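# Secure the hair tie around the cable-wrapped charger

## Task

Slide the hair tie onto the charger so it encircles both the charger and its wound cable, squarely, and far from either end. Every cable turn that was on the charger at the start must still be wound on it, with no loose part hanging off. The tie must press every turn against the charger's two broad faces. At the end the charger must rest on the desk, flat on one of its broad faces.

## Robot and tools

Robot: two six-joint arms, left_arm and right_arm, each ending in a two-finger parallel gripper whose fingers can fold. Folding happens when a part sits near the palm or when a fingertip is pushed against a surface. Grip with the outer quarter of the pads for a predictable squeeze. Base positions in the scene frame are left_arm (-0.079, +0.439, 0) and right_arm (+0.028, -0.716, 0) m, each turned only slightly about z.

Frames: the scene frame has its origin at table-top height, midway between the nominal bases. +z points up, +x points out over the table, and left_arm is on the +y side. Camera-image left and right do not match the arm names. Each arm reports its hand pose and velocities in its own base frame. Motion offsets run along that same arm's base axes, and rotations turn about the Hand target position. In the gripper's own frame the fingers point along +z and close along y. end_effector_position is the spot between the closed pads. The fingertips stick out about 33 mm past it at gaps up to 40 mm, and only about 9 mm when fully open.

Row layout, used by both execute_actions and move: 18 numbers, each in [-1, 1]. The first nine are for left_arm: dx, dy, dz, rx, ry, rz, then gripper position, force_limit, speed. The next nine are the same for right_arm. Always send all 18, even if one arm stays put. dx..rz are offsets, not poses. They are measured from that arm's Hand target as it stood when the action or move began. Scale: 1.0 equals 0.6 m for dx/dy/dz and 180 degrees for the rotation vector rx/ry/rz. Sending the same offset again moves the arm on by that amount again. Six zeros re-command the current Hand target. The gripper numbers are absolute settings. For position, +1 is fully open (140 mm), the pads touch near -0.8, and -1 closes until blocked. force_limit goes from about 14 N at -1 to 58 N at +1 for a slow close. Faster closes squeeze harder. speed sets closing rate, about 30 mm/s at -1 up to 250 at +1. To leave a gripper unchanged, repeat its last three numbers, because a 0 is a real command.

execute_actions(actions, cameras): actions is a list of actions. Each action is a table of 1 to 15 rows, one per 1/30 s step. If it has fewer than 15 rows, the last row is held. Every row counts from the pose at the start of that action. Give cameras as a list of names, ["all"], or []. An empty actions list returns the state plus all images.

move(target, speed, blend, stop_force, zero, blocking, cameras): target is one 18-number row or a list of up to 15 rows. All rows are offsets from the Hand targets at the start of the move. The gripper travels in straight lines and nothing is avoided. speed is in m/s, from 0.002 to 2, default 0.25; turning is capped at twice that in rad/s. blend, in metres, rounds the corners of a list; 0 stops at each row. stop_force, in newtons from 10 to 80, ends an arm's path once the push it estimates against its motion exceeds that value. Use it slowly, with a small value, and not while the gripper rotates. Leave it out when backing off a contact. zero (default true) resets the force baseline first. blocking=false returns early and cannot be combined with stop_force. Moves last between 0.5 and 10 s. The result adds a move: line such as done, off_target, moving, held or fault, plus limits such as paced or held.

wait(seconds 0 to 10) lets the scene run on. stop brakes a running move. zoom_image(camera, region [x0,y0,x1,y1] in pixels, at most 504 by 504) enlarges part of the newest image. Cameras: cam_head_left, cam_head_right, cam_high, cam_left_wrist, cam_right_wrist, all 672x504. clear_fault(arm) resets a torque or force fault. finished_scene(scene) ends the current scene for good, where scene is its number.

Control details: each step, the commanded pose is clipped to within 70 mm and 16 degrees of the measured gripper pose. Hand target in a result is the last command after that clip, and the next offsets start from it. A gripper often stops a little short of its target. Resend the gap if it matters.

Result lines: end_effector_position is in metres, with orientation end_effector_quat_wxyz and velocities in m/s and rad/s. Joint positions, Joint torques, External joint torques and Flange force follow; no reading means no estimate. Tool commands shows the current gripper settings. object_status codes: 0 moving, 1 blocked while opening, 2 blocked while closing (the sign of a grip), 3 reached the set position or the pads met. position_measured is in counts: 3 is open, about 139 is 60 mm, 200 is 20 mm, and 230 means the pads meet. To grip harder, raise force_limit and nudge position from -1 to -0.98. MOTOR HOT warns that an over-temperature stop may be coming.

Avoid: any push or grip between the two arms, since that can end the scene. Avoid pressing past a firm contact, because the arms are stiff and fault easily. A force fault comes at 144 N, and each joint has a torque limit (39.6 N m on the wrist joints). Avoid fast touches, dropping or releasing moving parts, letting anything fall or leave the table, heavy leverage or twisting on the gripper, and paths that pass close to an arm's own base. Long stretched-out holds heat the motors.

Each tool is called after ">>>" as name(argument=value, ...) on one line, values as JSON.

## Session

>>> execute_actions(actions=[])

>>> zoom_image(camera="cam_high", region=[200, 100, 480, 310])

Scene clock: 0.00 s.
left_arm: end_effector_position=(+0.7292, -0.6401, +0.3415) position_measured=3 object_status=3 end_effector_quat_wxyz=(-0.070, +0.866, +0.484, +0.105) | right_arm: end_effector_position=(+0.6943, +0.1468, +0.1253) position_measured=3 object_status=3 end_effector_quat_wxyz=(+0.577, -0.520, -0.520, -0.356)
Joint positions: left_arm=[-0.837 0.787 0.652 0.243 1.787 -0.243] | right_arm=[-0.268 0.791 1.677 1.12 1.809 -0.74]
Joint velocities: within noise
Joint torques (N m): no reading
External joint torques (N m): no reading
Flange force (N): no reading
Hand target: left_arm +0.7292, -0.6401, +0.3415; -0.070, +0.866, +0.484, +0.105 | right_arm +0.6943, +0.1468, +0.1253; +0.577, -0.520, -0.520, -0.356
Tool commands: left_gripper/position=+1.0 left_gripper/force_limit=+1.0 left_gripper/speed=+1.0 right_gripper/position=+1.0 right_gripper/force_limit=+1.0 right_gripper/speed=+1.0

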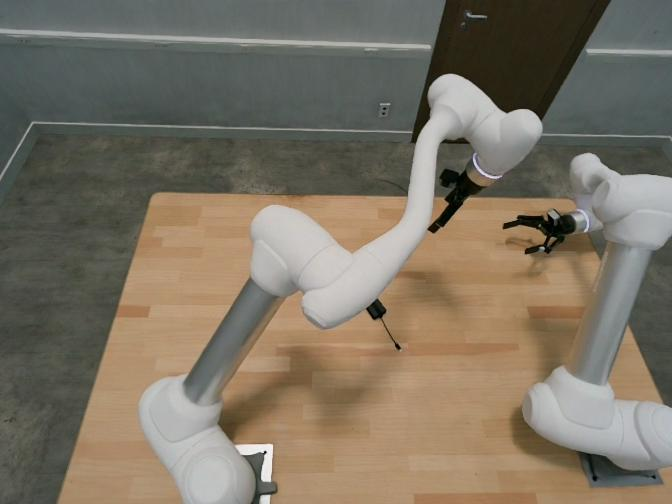

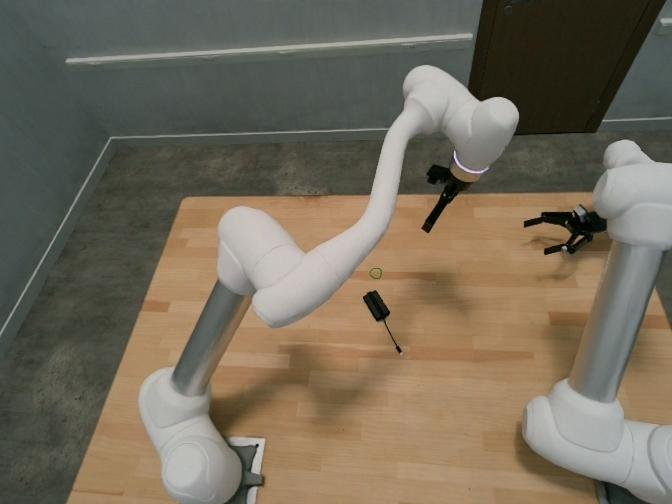

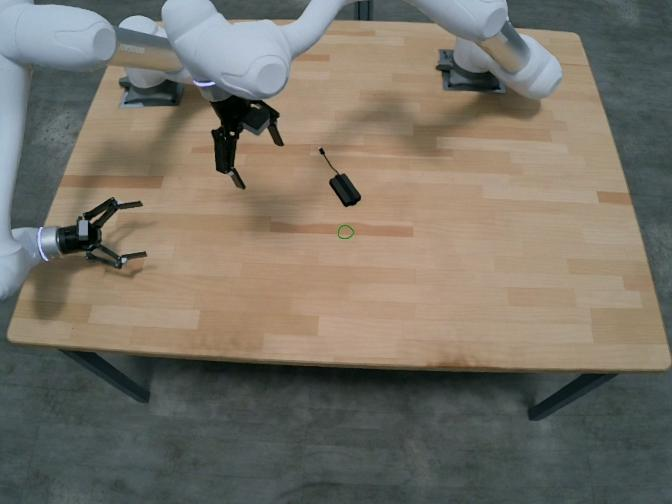

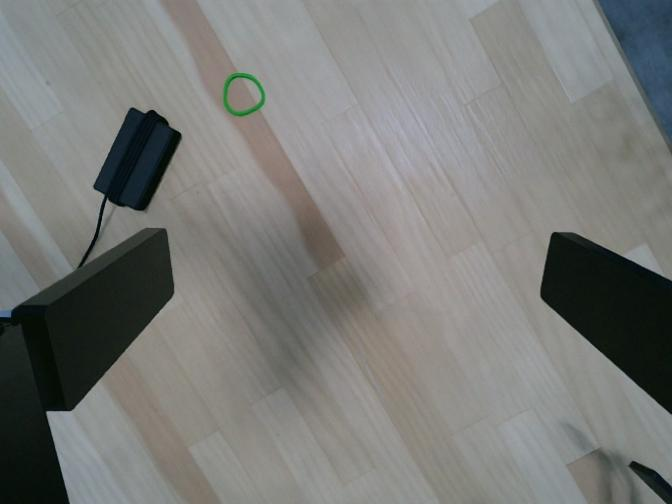

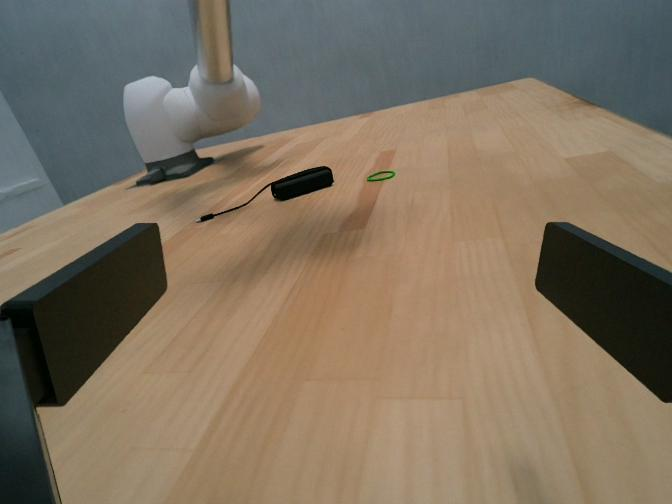

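Scaled by 1.800.

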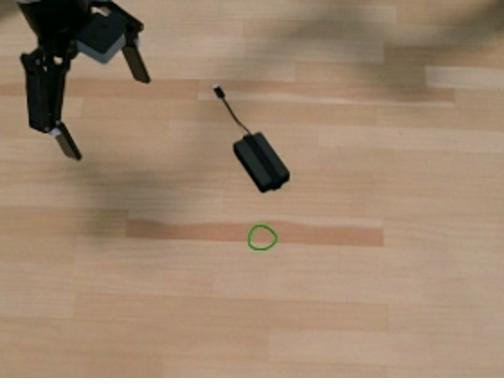

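>>> move(target=[-0.0487,0.3168,-0.1192,-0.0467,0.07,-0.3227,-0.492,-1,0,0,0,0,0,0,0,-1,-1,0], speed=0.25, cameras=["cam_left_wrist"])

>>> zoom_image(camera="cam_left_wrist", region=[240, 20, 440, 300])

Scene clock: 11.50 s.
left_arm: end_effector_position=(+0.7000, -0.4501, +0.2700) position_measured=191 object_status=3 end_effector_quat_wxyz=(+0.000, +1.000, +0.000, +0.000) | right_arm: end_effector_position=(+0.6943, +0.1468, +0.1253) position_measured=233 object_status=3 end_effector_quat_wxyz=(+0.577, -0.520, -0.520, -0.356)
Joint positions: left_arm=[-0.613 0.472 1.283 0 1.386 0.958] | right_arm=[-0.268 0.791 1.677 1.12 1.809 -0.74]
Joint torques (N m): left_arm=[-1.37 -90.51 -40.18 4.22 0.15 0.32] | right_arm=[-2.16 -106.04 -27.73 3.19 2.06 -0.33]
External joint torques (N m): left_arm=[1.17 1.55 -1.42 0.07 -0.2 -0.32] | right_arm=[2.42 3.26 -0.56 -0.46 0.26 0.32]
Flange force (N): left_arm=[5.6 2.4 -1.1] | right_arm=[-2.3 6.4 0.3]
Hand target: left_arm +0.7000, -0.4501, +0.2700; +0.000, +1.000, +0.000, +0.000 | right_arm +0.6943, +0.1468, +0.1253; +0.577, -0.520, -0.520, -0.356
Off the commanded pose: left_arm 0.000 m, 0 deg | right_arm 0.000 m, 0 deg.
move: done
Images, in order (width x height): cam_left_wrist 672x504.

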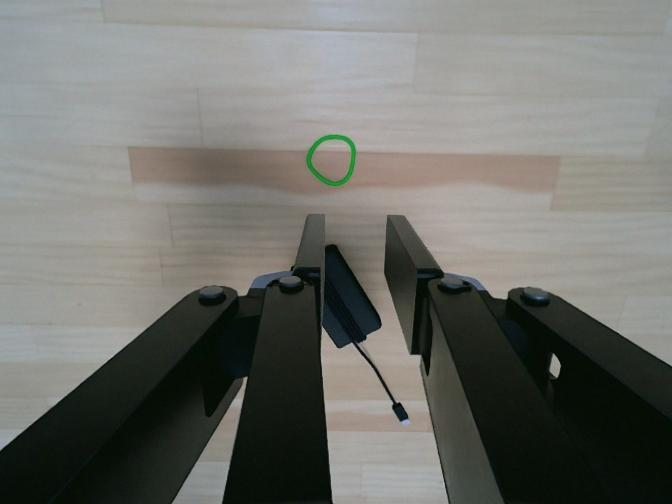

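Scaled by 1.800.

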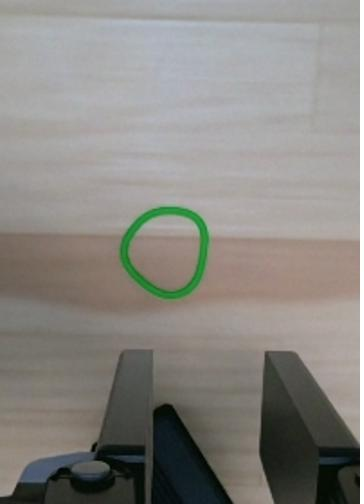

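>>> move(target=[[0.0083,-0.0157,-0.2,0,0,0,-0.492,-1,0,0,0,0,0,0,0,-1,-1,0],[0.0083,-0.0157,-0.367,0,0,0,-0.492,-1,0,0,0,0,0,0,0,-1,-1,0]], speed=0.2, blend=[0.03,0], cameras=["cam_left_wrist"])

>>> zoom_image(camera="cam_left_wrist", region=[210, 150, 450, 300])

Scene clock: 21.77 s.
left_arm: end_effector_position=(+0.7050, -0.4595, +0.0499) position_measured=191 object_status=3 end_effector_quat_wxyz=(+0.000, +1.000, +0.000, +0.000) | right_arm: end_effector_position=(+0.6943, +0.1468, +0.1253) position_measured=233 object_status=3 end_effector_quat_wxyz=(+0.577, -0.520, -0.520, -0.356)
Joint positions: left_arm=[-0.619 0.611 1.48 0 1.05 0.952] | right_arm=[-0.268 0.791 1.677 1.12 1.809 -0.74]
Joint torques (N m): left_arm=[-1.74 -97.74 -35.44 3.73 0.2 0.33] | right_arm=[-2.09 -106.01 -27.82 3.16 2.07 -0.3]
External joint torques (N m): left_arm=[1.76 1.21 -1.28 0.05 -0.25 -0.33] | right_arm=[2.34 3.35 -0.25 -0.45 0.25 0.29]
Flange force (N): left_arm=[4.8 1.1 0.5] | right_arm=[-2.6 5.8 0.5]
Hand target: left_arm +0.7050, -0.4595, +0.0498; +0.000, +1.000, +0.000, +0.000 | right_arm +0.6943, +0.1468, +0.1253; +0.577, -0.520, -0.520, -0.356
Off the commanded pose: left_arm 0.000 m, 0 deg | right_arm 0.000 m, 0 deg.
move: done
Images, in order (width x height): cam_left_wrist 672x504.

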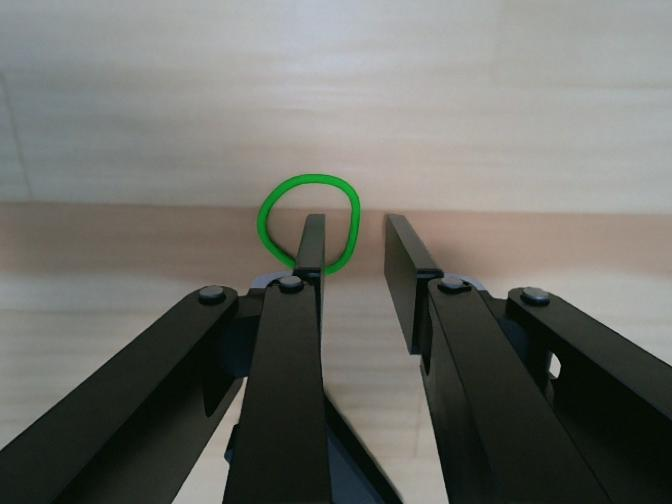

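Scaled by 2.100.

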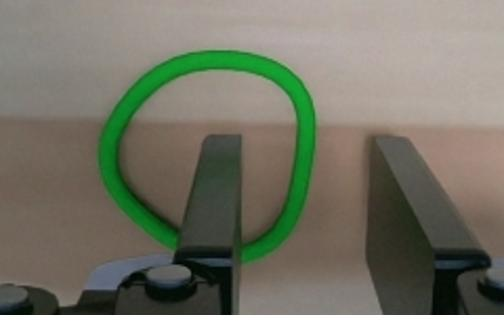

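>>> move(target=[[0.0067,0,-0.0238,0,0,0,-0.492,-1,0,0,0,0,0,0,0,-1,-1,0]], speed=0.04)

>>> execute_actions(actions=[[[0,0,0,0,0,0,-1,-0.1,-1,0,0,0,0,0,0,-1,-1,0]],[[0,0,0,0,0,0,-1,-0.1,-1,0,0,0,0,0,0,-1,-1,0]],[[0,0,0,0,0,0,-1,-0.1,-1,0,0,0,0,0,0,-1,-1,0]]], cameras=["cam_left_wrist"])

Scene clock: 27.43 s.
left_arm: end_effector_position=(+0.7090, -0.4595, +0.0355) position_measured=191 object_status=3 end_effector_quat_wxyz=(+0.000, +1.000, +0.000, +0.000) | right_arm: end_effector_position=(+0.6943, +0.1468, +0.1253) position_measured=233 object_status=3 end_effector_quat_wxyz=(+0.577, -0.520, -0.520, -0.356)
Joint positions: left_arm=[-0.616 0.627 1.481 0 1.032 0.955] | right_arm=[-0.268 0.791 1.677 1.12 1.809 -0.74]
Joint torques (N m): left_arm=[-1.3 -98.72 -35.19 3.69 0.19 0.37] | right_arm=[-2.15 -106.11 -27.93 3.19 2.03 -0.28]
External joint torques (N m): left_arm=[1.06 1.35 -1.1 0.04 -0.24 -0.37] | right_arm=[2.19 3.69 -0.15 -0.48 0.28 0.27]
Flange force (N): left_arm=[4.1 1.7 0.8] | right_arm=[-3.1 5.9 0.3]
Hand target: left_arm +0.7090, -0.4595, +0.0355; +0.000, +1.000, +0.000, +0.000 | right_arm +0.6943, +0.1468, +0.1253; +0.577, -0.520, -0.520, -0.356
Off the commanded pose: left_arm 0.000 m, 0 deg | right_arm 0.000 m, 0 deg.
move: done

Scene clock: 29.13 s.
left_arm: end_effector_position=(+0.7090, -0.4595, +0.0355) position_measured=226 object_status=2 end_effector_quat_wxyz=(+0.000, +1.000, +0.000, +0.000) | right_arm: end_effector_position=(+0.6943, +0.1468, +0.1253) position_measured=233 object_status=3 end_effector_quat_wxyz=(+0.577, -0.520, -0.520, -0.356)
Joint positions: left_arm=[-0.616 0.627 1.481 0 1.032 0.955] | right_arm=[-0.268 0.791 1.677 1.12 1.809 -0.74]
Joint torques (N m): left_arm=[-1.39 -98.47 -34.97 3.62 0.18 0.31] | right_arm=[-2.19 -106.19 -27.74 3.18 2.08 -0.3]
External joint torques (N m): left_arm=[1.37 0.84 -1.41 0.15 -0.23 -0.31] | right_arm=[2.06 3.28 -0.47 -0.45 0.24 0.29]
External joint torques at the end of the 1st action: left_arm=[1.25 1.2 -1.24 0.08 -0.24 -0.31] | right_arm=[2.37 3.59 -0.17 -0.47 0.29 0.29]
External joint torques at the end of the 2nd action: left_arm=[1.29 0.87 -1.06 0.06 -0.22 -0.3] | right_arm=[1.82 3.88 -0.37 -0.43 0.26 0.32]
Flange force (N): left_arm=[4.4 1.4 0.2] | right_arm=[-2.5 6.0 0.0]
Flange force at the end of the 1st action (N): left_arm=[4.4 1.5 0.6] | right_arm=[-2.9 5.9 0.5]
Flange force at the end of the 2nd action (N): left_arm=[3.7 1.0 0.4] | right_arm=[-3.2 6.4 -0.4]
Hand target: left_arm +0.7090, -0.4595, +0.0355; +0.000, +1.000, +0.000, +0.000 | right_arm +0.6943, +0.1468, +0.1253; +0.577, -0.520, -0.520, -0.356
Off the commanded pose: left_arm 0.000 m, 0 deg | right_arm 0.000 m, 0 deg.
Images, in order (width x height): cam_left_wrist 672x504.

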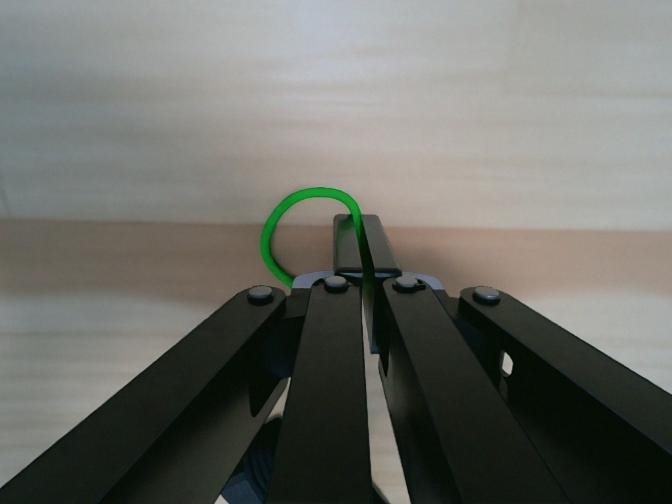

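>>> move(target=[[0,0,0.15,0,0,0,-1,-0.1,-1,0,0,0.25,0,0,0,-1,-1,0],[-0.1333,0.2842,0.6075,-0.5,0,0,-1,-0.1,-1,-0.2,0.55,0.4277,0.0756,-0.5687,-0.0369,-1,-1,0]], speed=0.22, blend=[0.04,0], cameras=["all"])

Scene clock: 46.40 s.
left_arm: end_effector_position=(+0.6290, -0.2890, +0.4001) position_measured=226 object_status=2 end_effector_quat_wxyz=(+0.707, +0.707, +0.000, +0.000) | right_arm: end_effector_position=(+0.5744, +0.4767, +0.3819) position_measured=233 object_status=3 end_effector_quat_wxyz=(+0.011, +0.012, +0.707, +0.707)
Joint positions: left_arm=[0.014 0.309 1.924 -1.563 1.582 2.232] | right_arm=[0.191 0.263 2.029 1.72 1.404 -2.304]
Joint torques (N m): left_arm=[-1.36 -64.36 -29.63 -2.34 1.91 0.34] | right_arm=[-2.07 -64.33 -34.74 1.99 1.61 -0.21]
External joint torques (N m): left_arm=[1.48 2.07 -1.05 0.17 -0.2 -0.29] | right_arm=[2.16 1.94 -0.47 -0.42 0.27 0.25]
Flange force (N): left_arm=[5.0 -0.9 -2.6] | right_arm=[-2.9 -1.4 3.8]
Hand target: left_arm +0.6290, -0.2890, +0.4000; +0.707, +0.707, +0.000, +0.000 | right_arm +0.5743, +0.4768, +0.3819; +0.011, +0.012, +0.707, +0.707
Off the commanded pose: left_arm 0.000 m, 0 deg | right_arm 0.000 m, 0 deg.
move: done

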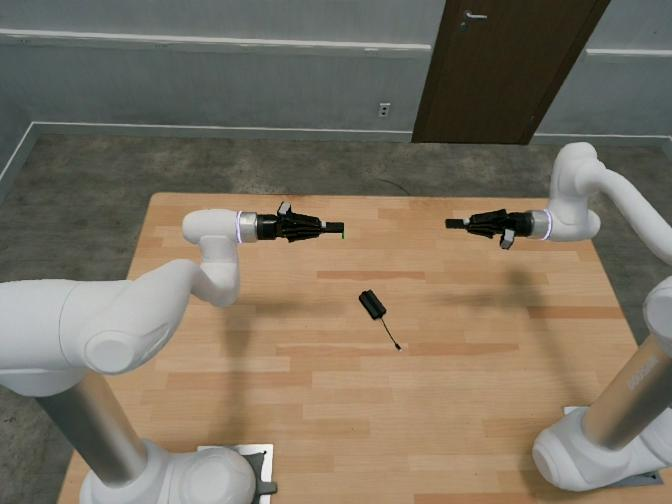

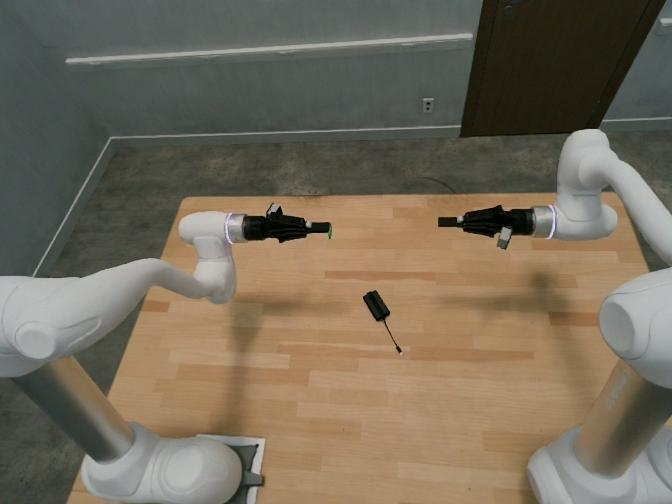

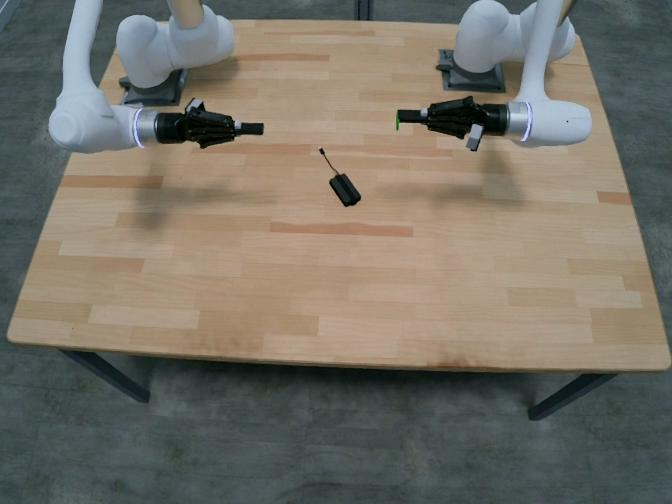

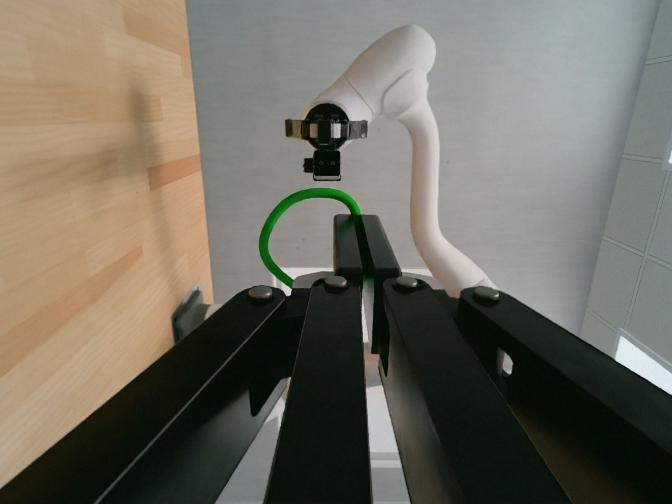

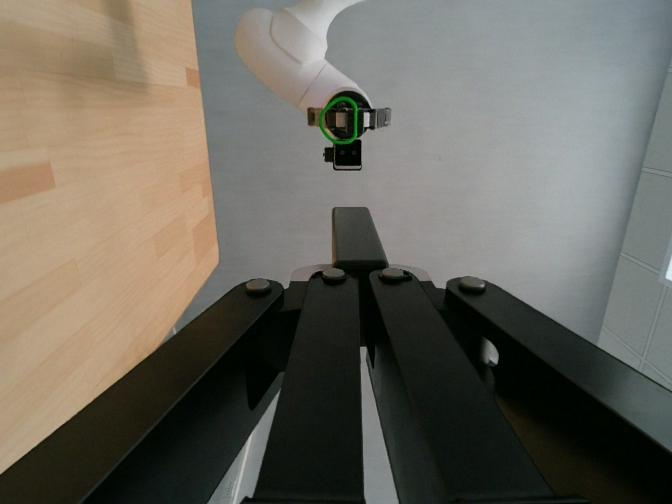

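>>> move(target=[0,0,0,0,0,0,-1,-0.1,-1,-0.0453,0.4562,0,0,0,0,-1,-1,0], speed=0.12, cameras=["all"])

Scene clock: 77.00 s.
left_arm: end_effector_position=(+0.6290, -0.2890, +0.4000) position_measured=226 object_status=2 end_effector_quat_wxyz=(+0.707, +0.707, +0.000, +0.000) | right_arm: end_effector_position=(+0.5472, +0.7505, +0.3819) position_measured=233 object_status=3 end_effector_quat_wxyz=(+0.011, +0.012, +0.707, +0.707)
Joint positions: left_arm=[0.014 0.309 1.924 -1.563 1.582 2.232] | right_arm=[0.611 0.394 1.837 2.002 1.078 -2.341]
Joint torques (N m): left_arm=[-1.45 -64.36 -29.68 -2.34 1.9 0.33] | right_arm=[-2.11 -80.33 -36.88 0.77 1.7 -0.25]
External joint torques (N m): left_arm=[1.71 1.91 -1.03 0.17 -0.19 -0.28] | right_arm=[2.15 2.56 -0.74 -0.42 0.26 0.3]
Flange force (N): left_arm=[4.7 -0.7 -3.0] | right_arm=[-2.6 -1.4 5.1]
Hand target: left_arm +0.6290, -0.2890, +0.4000; +0.707, +0.707, +0.000, +0.000 | right_arm +0.5472, +0.7505, +0.3819; +0.011, +0.012, +0.707, +0.707
Off the commanded pose: left_arm 0.000 m, 0 deg | right_arm 0.000 m, 0 deg.
move: done

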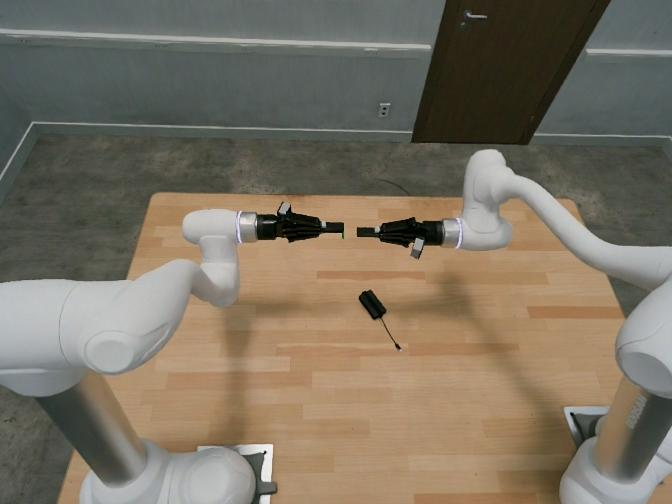

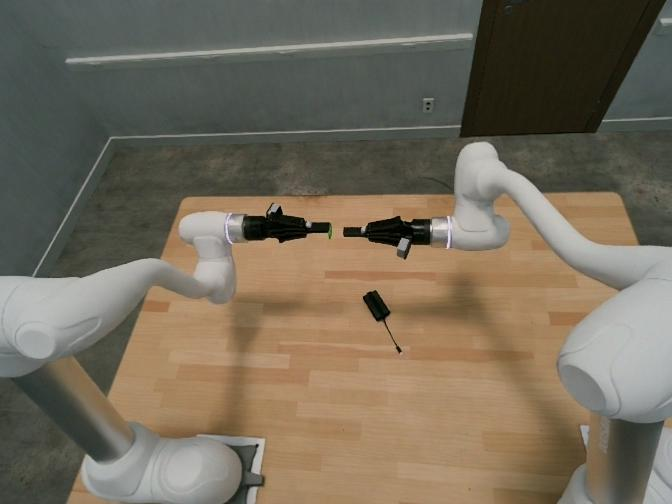

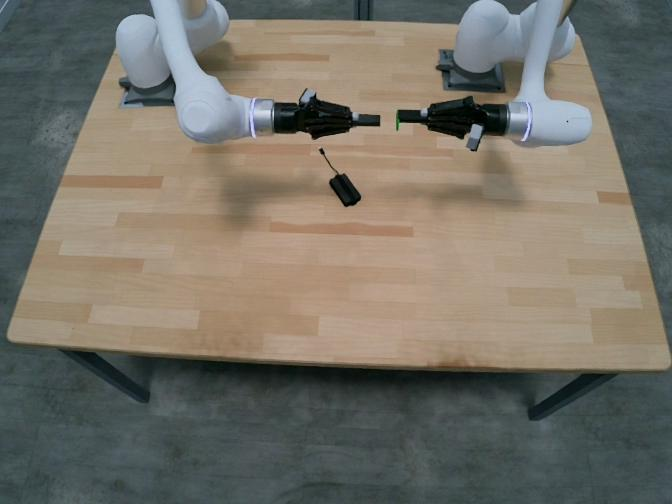

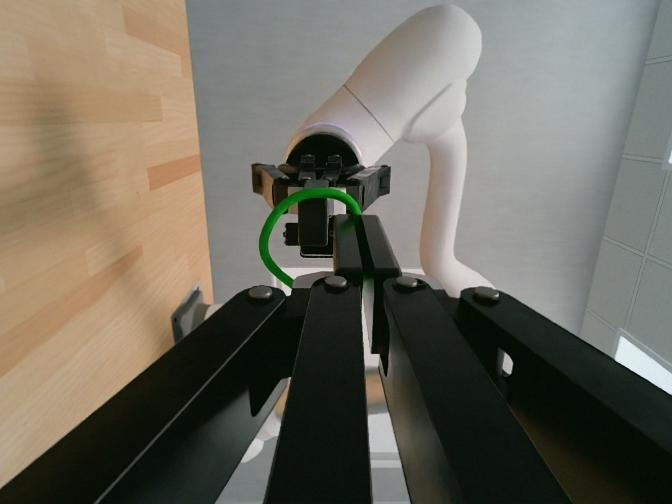

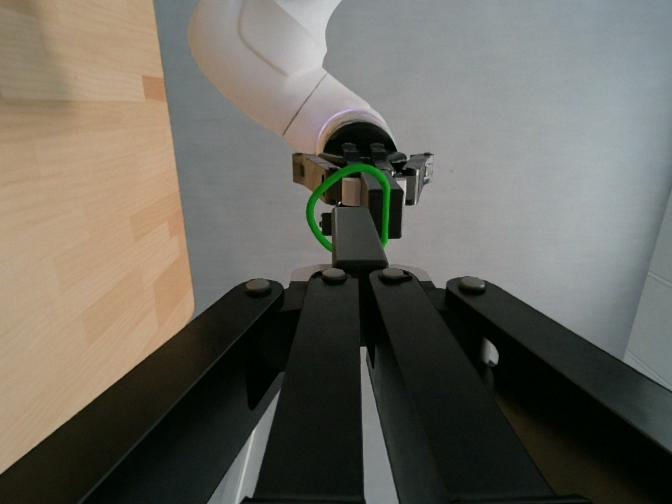

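>>> move(target=[0,0,0,0,0,0,-1,-0.1,-1,0.0024,0.075,0,0,0,0,-1,-1,0], speed=0.08, cameras=["cam_left_wrist","cam_right_wrist"])

>>> zoom_image(camera="cam_left_wrist", region=[200, 120, 480, 330])

Scene clock: 85.03 s.
left_arm: end_effector_position=(+0.6290, -0.2890, +0.4000) position_measured=226 object_status=2 end_effector_quat_wxyz=(+0.707, +0.707, +0.000, +0.000) | right_arm: end_effector_position=(+0.5486, +0.7955, +0.3819) position_measured=233 object_status=3 end_effector_quat_wxyz=(+0.011, +0.012, +0.707, +0.707)
Joint positions: left_arm=[0.014 0.309 1.924 -1.563 1.582 2.232] | right_arm=[0.662 0.433 1.776 2.031 1.032 -2.338]
Joint torques (N m): left_arm=[-1.31 -64.38 -29.69 -2.37 1.84 0.34] | right_arm=[-1.96 -84.81 -37.48 0.58 1.67 -0.25]
External joint torques (N m): left_arm=[1.52 1.78 -1.04 0.2 -0.12 -0.29] | right_arm=[2.03 2.63 -0.68 -0.39 0.28 0.3]
Flange force (N): left_arm=[4.6 -0.6 -2.8] | right_arm=[-2.6 -1.5 5.0]
Hand target: left_arm +0.6290, -0.2890, +0.4000; +0.707, +0.707, +0.000, +0.000 | right_arm +0.5486, +0.7955, +0.3819; +0.011, +0.012, +0.707, +0.707
Off the commanded pose: left_arm 0.000 m, 0 deg | right_arm 0.000 m, 0 deg.
move: done
Images, in order (width x height): cam_left_wrist 672x504, cam_right_wrist 672x504.

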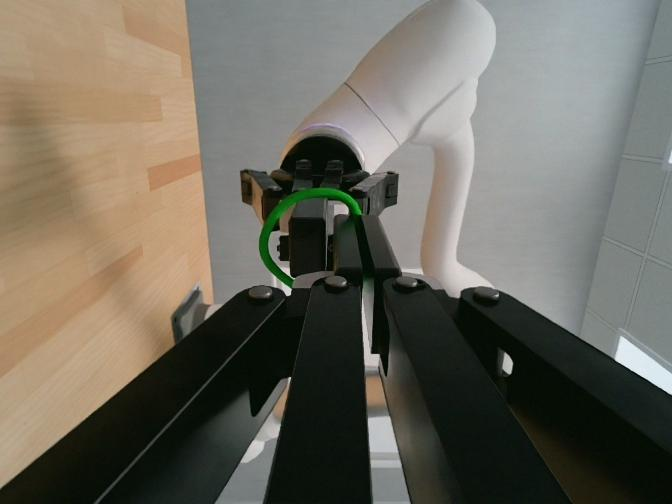

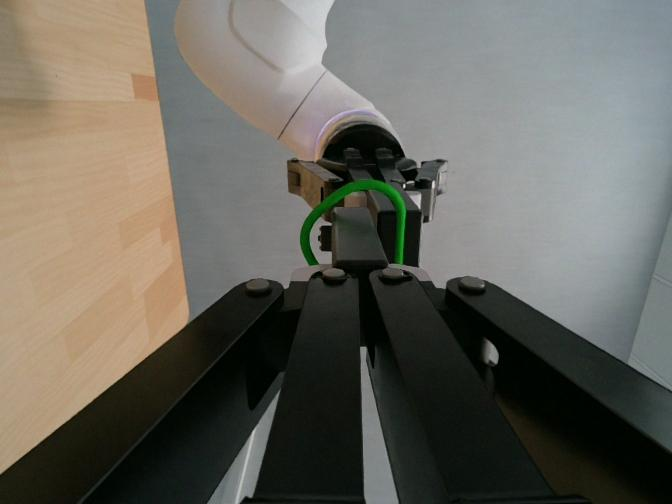

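Scaled by 1.800.

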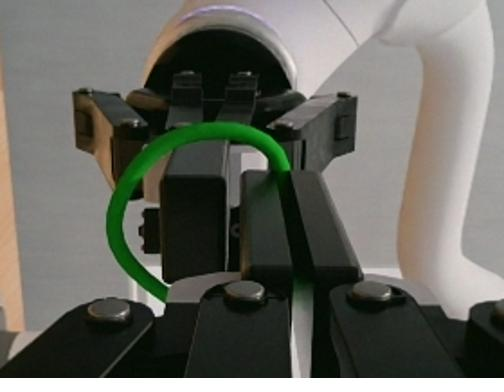

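>>> move(target=[0,0,0,0,0,0,-1,-0.1,-1,0.0016,0.05,0,0,0,0,-1,-1,0], speed=0.08, cameras=["cam_left_wrist","cam_right_wrist"])

>>> zoom_image(camera="cam_left_wrist", region=[200, 120, 480, 330])

Scene clock: 88.57 s.
left_arm: end_effector_position=(+0.6290, -0.2890, +0.4000) position_measured=226 object_status=2 end_effector_quat_wxyz=(+0.707, +0.707, +0.000, +0.000) | right_arm: end_effector_position=(+0.5496, +0.8255, +0.3819) position_measured=233 object_status=3 end_effector_quat_wxyz=(+0.011, +0.012, +0.707, +0.707)
Joint positions: left_arm=[0.014 0.309 1.924 -1.563 1.582 2.232] | right_arm=[0.694 0.461 1.733 2.048 1.002 -2.334]
Joint torques (N m): left_arm=[-1.28 -64.42 -29.74 -2.34 1.88 0.35] | right_arm=[-2.07 -87.66 -37.89 0.41 1.68 -0.26]
External joint torques (N m): left_arm=[0.88 2.15 -0.95 0.14 -0.16 -0.3] | right_arm=[1.93 2.58 -0.73 -0.29 0.26 0.31]
Flange force (N): left_arm=[4.9 -1.0 -1.7] | right_arm=[-2.5 -1.4 5.1]
Hand target: left_arm +0.6290, -0.2890, +0.4000; +0.707, +0.707, +0.000, +0.000 | right_arm +0.5496, +0.8255, +0.3819; +0.011, +0.012, +0.707, +0.707
Off the commanded pose: left_arm 0.000 m, 0 deg | right_arm 0.000 m, 0 deg.
move: done
Images, in order (width x height): cam_left_wrist 672x504, cam_right_wrist 672x504.

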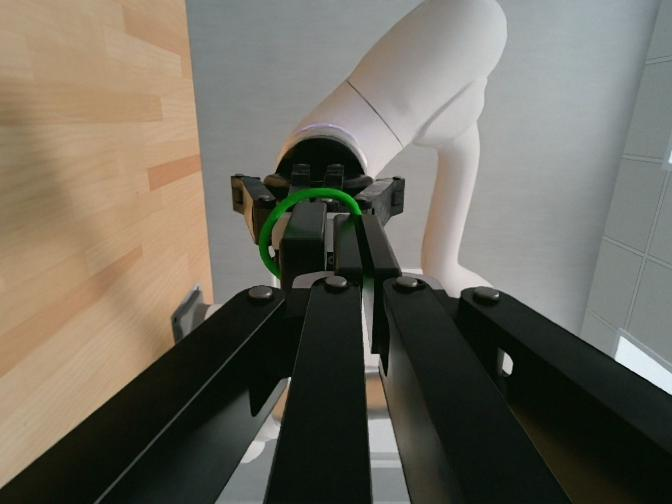

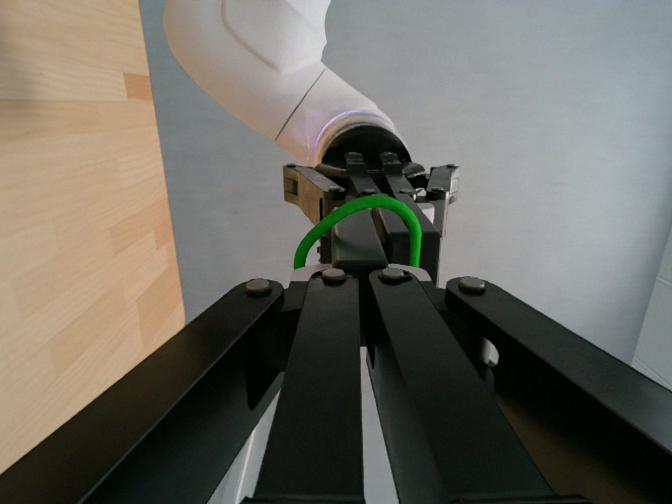

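Scaled by 1.800.

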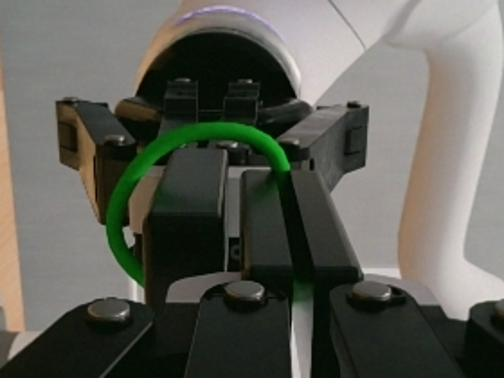

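>>> wait(seconds=0, cameras=["cam_high","cam_head_left","cam_head_right"])

>>> zoom_image(camera="cam_high", region=[300, 130, 400, 220])

>>> zoom_image(camera="cam_head_left", region=[340, 270, 420, 360])

Scene clock: 96.37 s.
left_arm: end_effector_position=(+0.6290, -0.2890, +0.4000) position_measured=226 object_status=2 end_effector_quat_wxyz=(+0.707, +0.707, +0.000, +0.000) | right_arm: end_effector_position=(+0.5496, +0.8255, +0.3819) position_measured=233 object_status=3 end_effector_quat_wxyz=(+0.011, +0.012, +0.707, +0.707)
Joint positions: left_arm=[0.014 0.309 1.924 -1.563 1.582 2.232] | right_arm=[0.694 0.461 1.733 2.048 1.002 -2.334]
Joint torques (N m): left_arm=[-1.42 -64.23 -29.65 -2.36 1.89 0.34] | right_arm=[-2.06 -87.95 -38 0.46 1.68 -0.25]
External joint torques (N m): left_arm=[1.31 1.83 -1.07 0.17 -0.17 -0.29] | right_arm=[2.04 3.36 -0.42 -0.36 0.25 0.3]
Flange force (N): left_arm=[4.7 -0.6 -2.4] | right_arm=[-2.8 -2.3 5.4]
Hand target: left_arm +0.6290, -0.2890, +0.4000; +0.707, +0.707, +0.000, +0.000 | right_arm +0.5496, +0.8255, +0.3819; +0.011, +0.012, +0.707, +0.707
Tool commands: left_gripper/position=-1.0 left_gripper/force_limit=-0.1 left_gripper/speed=-1.0 right_gripper/position=-1.0 right_gripper/force_limit=-1.0 right_gripper/speed=+0.0
Off the commanded pose: left_arm 0.000 m, 0 deg | right_arm 0.000 m, 0 deg.
Images, in order (width x height): cam_head_left 672x504, cam_head_right 672x504, cam_high 672x504.

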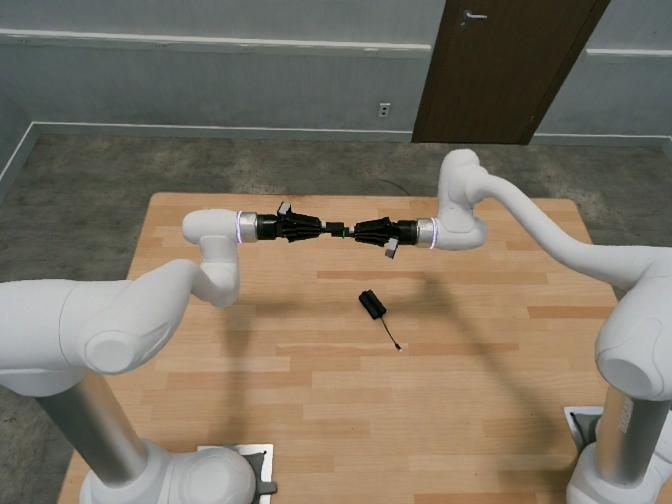

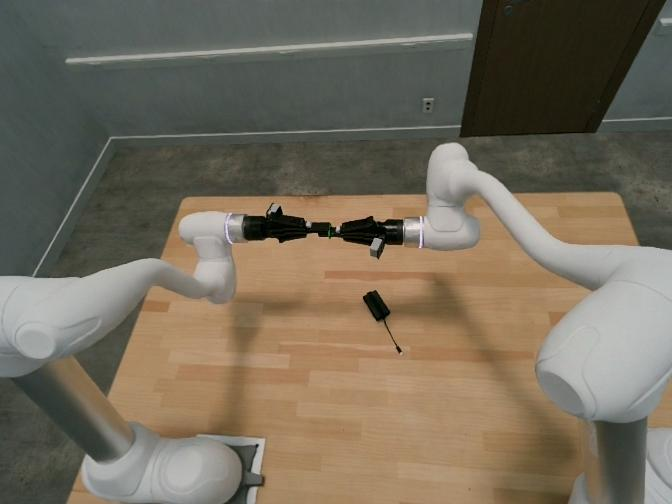

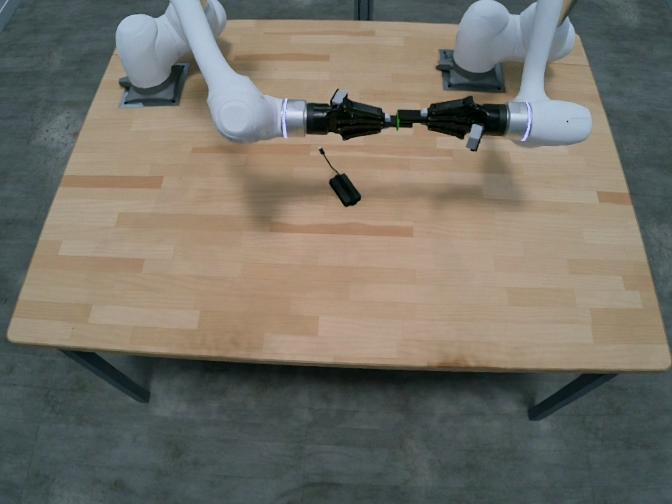

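Scaled by 5.040.

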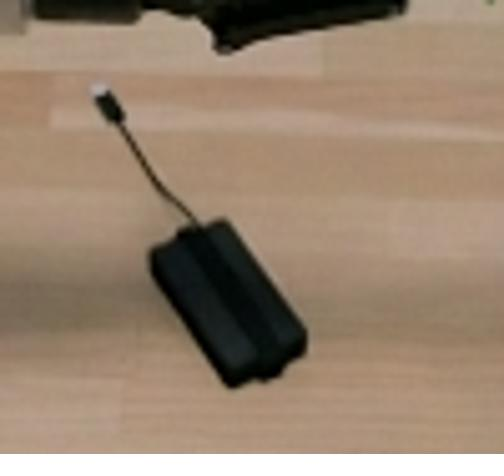

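Scaled by 5.600.

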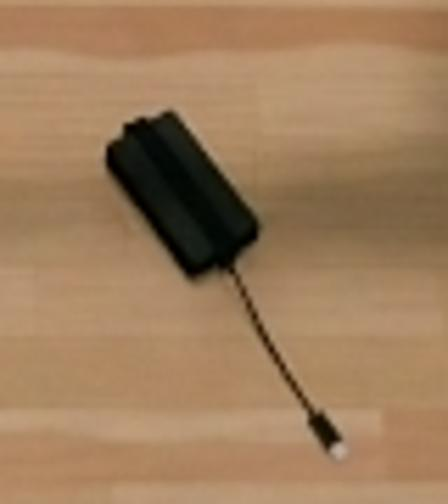

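>>> move(target=[0,0,0,0,0,0,-1,-0.1,-1,-0.0003,-0.0083,-0.0033,0,0,0,-1,-1,0], speed=0.06)

>>> move(target=[0,0,0,0,0,0,-0.69,-0.1,-1,0,0,0,0,0,0,-1,-1,0], speed=0.06, cameras=["cam_left_wrist","cam_right_wrist"])

>>> zoom_image(camera="cam_right_wrist", region=[220, 140, 500, 350])

Scene clock: 128.03 s.
left_arm: end_effector_position=(+0.6290, -0.2890, +0.4000) position_measured=226 object_status=2 end_effector_quat_wxyz=(+0.707, +0.707, +0.000, +0.000) | right_arm: end_effector_position=(+0.5494, +0.8205, +0.3799) position_measured=233 object_status=3 end_effector_quat_wxyz=(+0.011, +0.012, +0.707, +0.707)
Joint positions: left_arm=[0.014 0.309 1.924 -1.563 1.582 2.232] | right_arm=[0.689 0.458 1.741 2.047 1.008 -2.339]
Joint torques (N m): left_arm=[-1.47 -64.44 -29.71 -2.42 1.82 0.37] | right_arm=[-1.97 -87.58 -37.88 0.44 1.68 -0.28]
External joint torques (N m): left_arm=[1.3 2.04 -1.01 0.23 -0.1 -0.33] | right_arm=[2.07 2.95 -0.52 -0.33 0.27 0.33]
Flange force (N): left_arm=[4.9 -0.8 -2.5] | right_arm=[-2.5 -1.8 5.2]
Hand target: left_arm +0.6290, -0.2890, +0.4000; +0.707, +0.707, +0.000, +0.000 | right_arm +0.5494, +0.8205, +0.3799; +0.011, +0.012, +0.707, +0.707
Off the commanded pose: left_arm 0.000 m, 0 deg | right_arm 0.000 m, 0 deg.
move: done

Scene clock: 128.53 s.
left_arm: end_effector_position=(+0.6290, -0.2890, +0.4000) position_measured=215 object_status=0 end_effector_quat_wxyz=(+0.707, +0.707, +0.000, +0.000) | right_arm: end_effector_position=(+0.5494, +0.8205, +0.3799) position_measured=233 object_status=3 end_effector_quat_wxyz=(+0.011, +0.012, +0.707, +0.707)
Joint positions: left_arm=[0.014 0.309 1.924 -1.563 1.582 2.232] | right_arm=[0.689 0.458 1.741 2.047 1.008 -2.339]
Joint torques (N m): left_arm=[-1.24 -64.15 -29.7 -2.4 1.85 0.37] | right_arm=[-2.17 -87.39 -37.86 0.5 1.69 -0.25]
External joint torques (N m): left_arm=[1.18 1.52 -1.06 0.2 -0.12 -0.32] | right_arm=[2.34 2.33 -0.65 -0.4 0.27 0.3]
Flange force (N): left_arm=[4.3 -0.2 -2.2] | right_arm=[-1.9 -1.1 5.1]
Hand target: left_arm +0.6290, -0.2890, +0.4000; +0.707, +0.707, +0.000, +0.000 | right_arm +0.5494, +0.8205, +0.3799; +0.011, +0.012, +0.707, +0.707
Off the commanded pose: left_arm 0.000 m, 0 deg | right_arm 0.000 m, 0 deg.
move: done
Images, in order (width x height): cam_left_wrist 672x504, cam_right_wrist 672x504.

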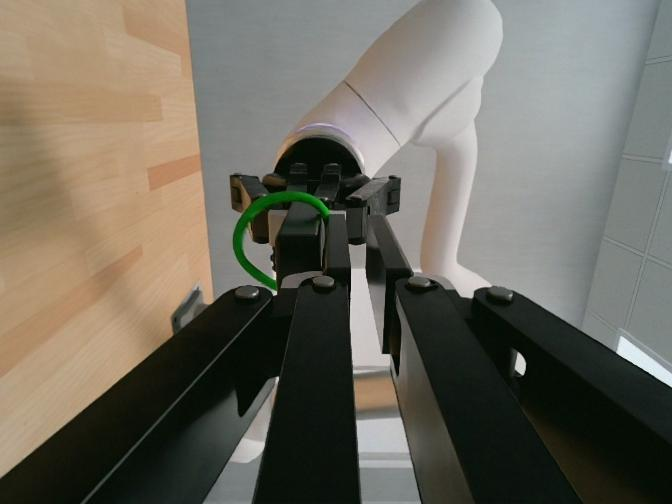

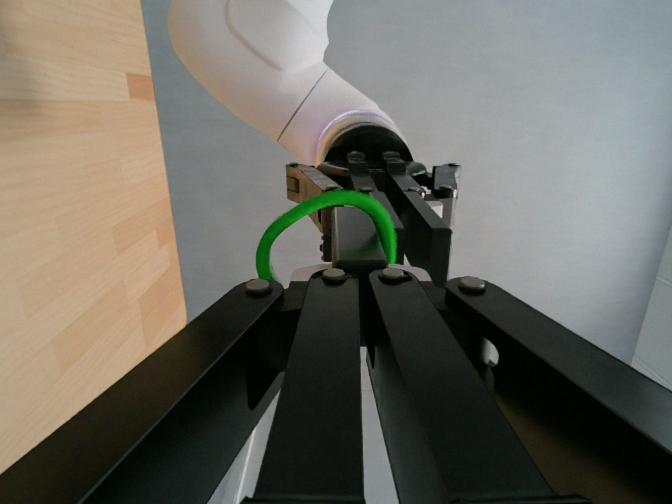

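Scaled by 1.800.

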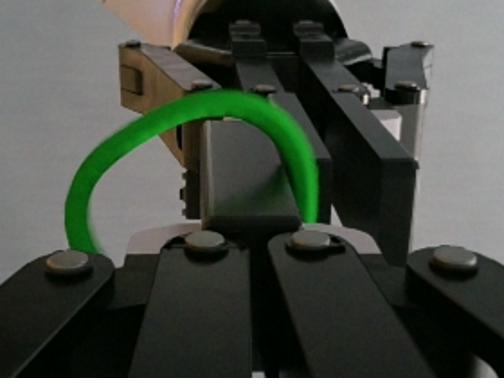

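>>> wait(seconds=0.5, cameras=["cam_left_wrist","cam_right_wrist"])

>>> zoom_image(camera="cam_left_wrist", region=[200, 120, 480, 330])

>>> zoom_image(camera="cam_right_wrist", region=[220, 140, 500, 350])

Scene clock: 131.93 s.
left_arm: end_effector_position=(+0.6290, -0.2890, +0.4000) position_measured=215 object_status=3 end_effector_quat_wxyz=(+0.707, +0.707, +0.000, +0.000) | right_arm: end_effector_position=(+0.5494, +0.8205, +0.3799) position_measured=233 object_status=3 end_effector_quat_wxyz=(+0.011, +0.012, +0.707, +0.707)
Joint positions: left_arm=[0.014 0.309 1.924 -1.563 1.582 2.232] | right_arm=[0.689 0.458 1.741 2.047 1.008 -2.339]
Joint torques (N m): left_arm=[-1.42 -64.43 -29.71 -2.35 1.88 0.37] | right_arm=[-2.29 -87.47 -37.73 0.52 1.67 -0.29]
External joint torques (N m): left_arm=[1.37 2.06 -1 0.18 -0.17 -0.32] | right_arm=[2.19 2.34 -0.85 -0.39 0.29 0.33]
Flange force (N): left_arm=[4.9 -0.8 -2.5] | right_arm=[-2.4 -1.0 5.2]
Hand target: left_arm +0.6290, -0.2890, +0.4000; +0.707, +0.707, +0.000, +0.000 | right_arm +0.5494, +0.8205, +0.3799; +0.011, +0.012, +0.707, +0.707
Tool commands: left_gripper/position=-0.69 left_gripper/force_limit=-0.1 left_gripper/speed=-1.0 right_gripper/position=-1.0 right_gripper/force_limit=-1.0 right_gripper/speed=+0.0
Off the commanded pose: left_arm 0.000 m, 0 deg | right_arm 0.000 m, 0 deg.
wait: 0.50 s; at rest from the start
Images, in order (width x height): cam_left_wrist 672x504, cam_right_wrist 672x504.

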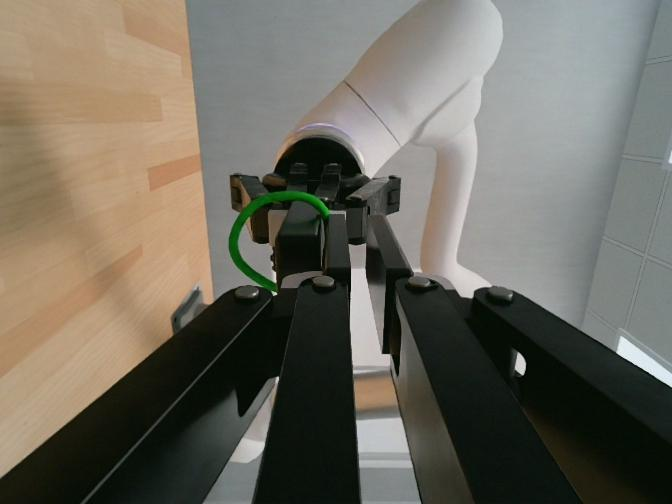

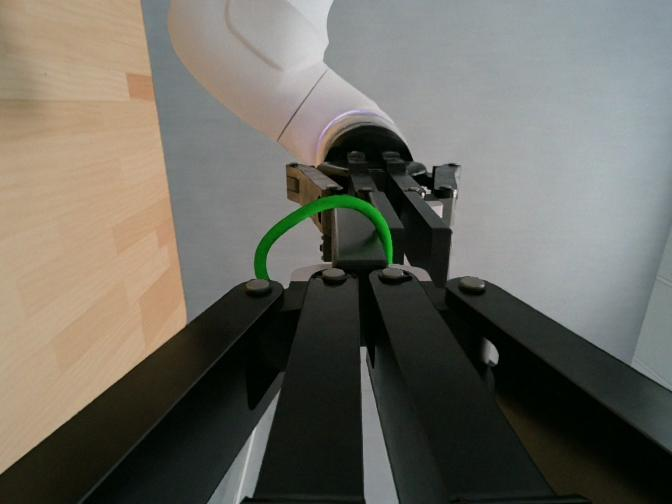

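Scaled by 1.800.

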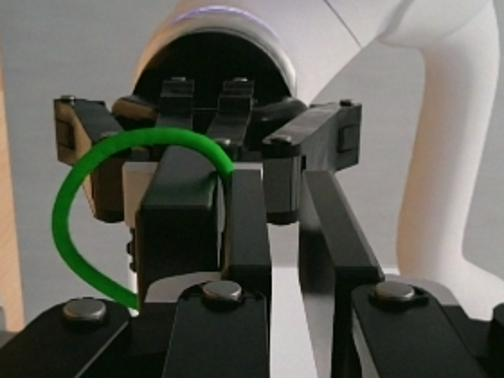

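Scaled by 1.800.

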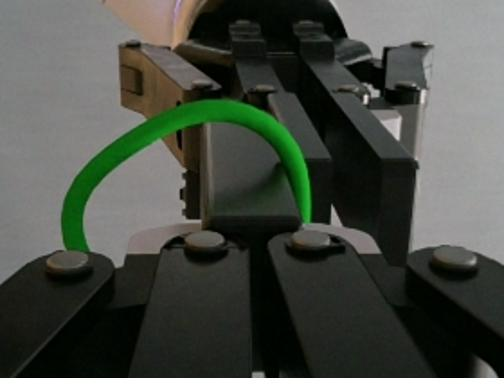

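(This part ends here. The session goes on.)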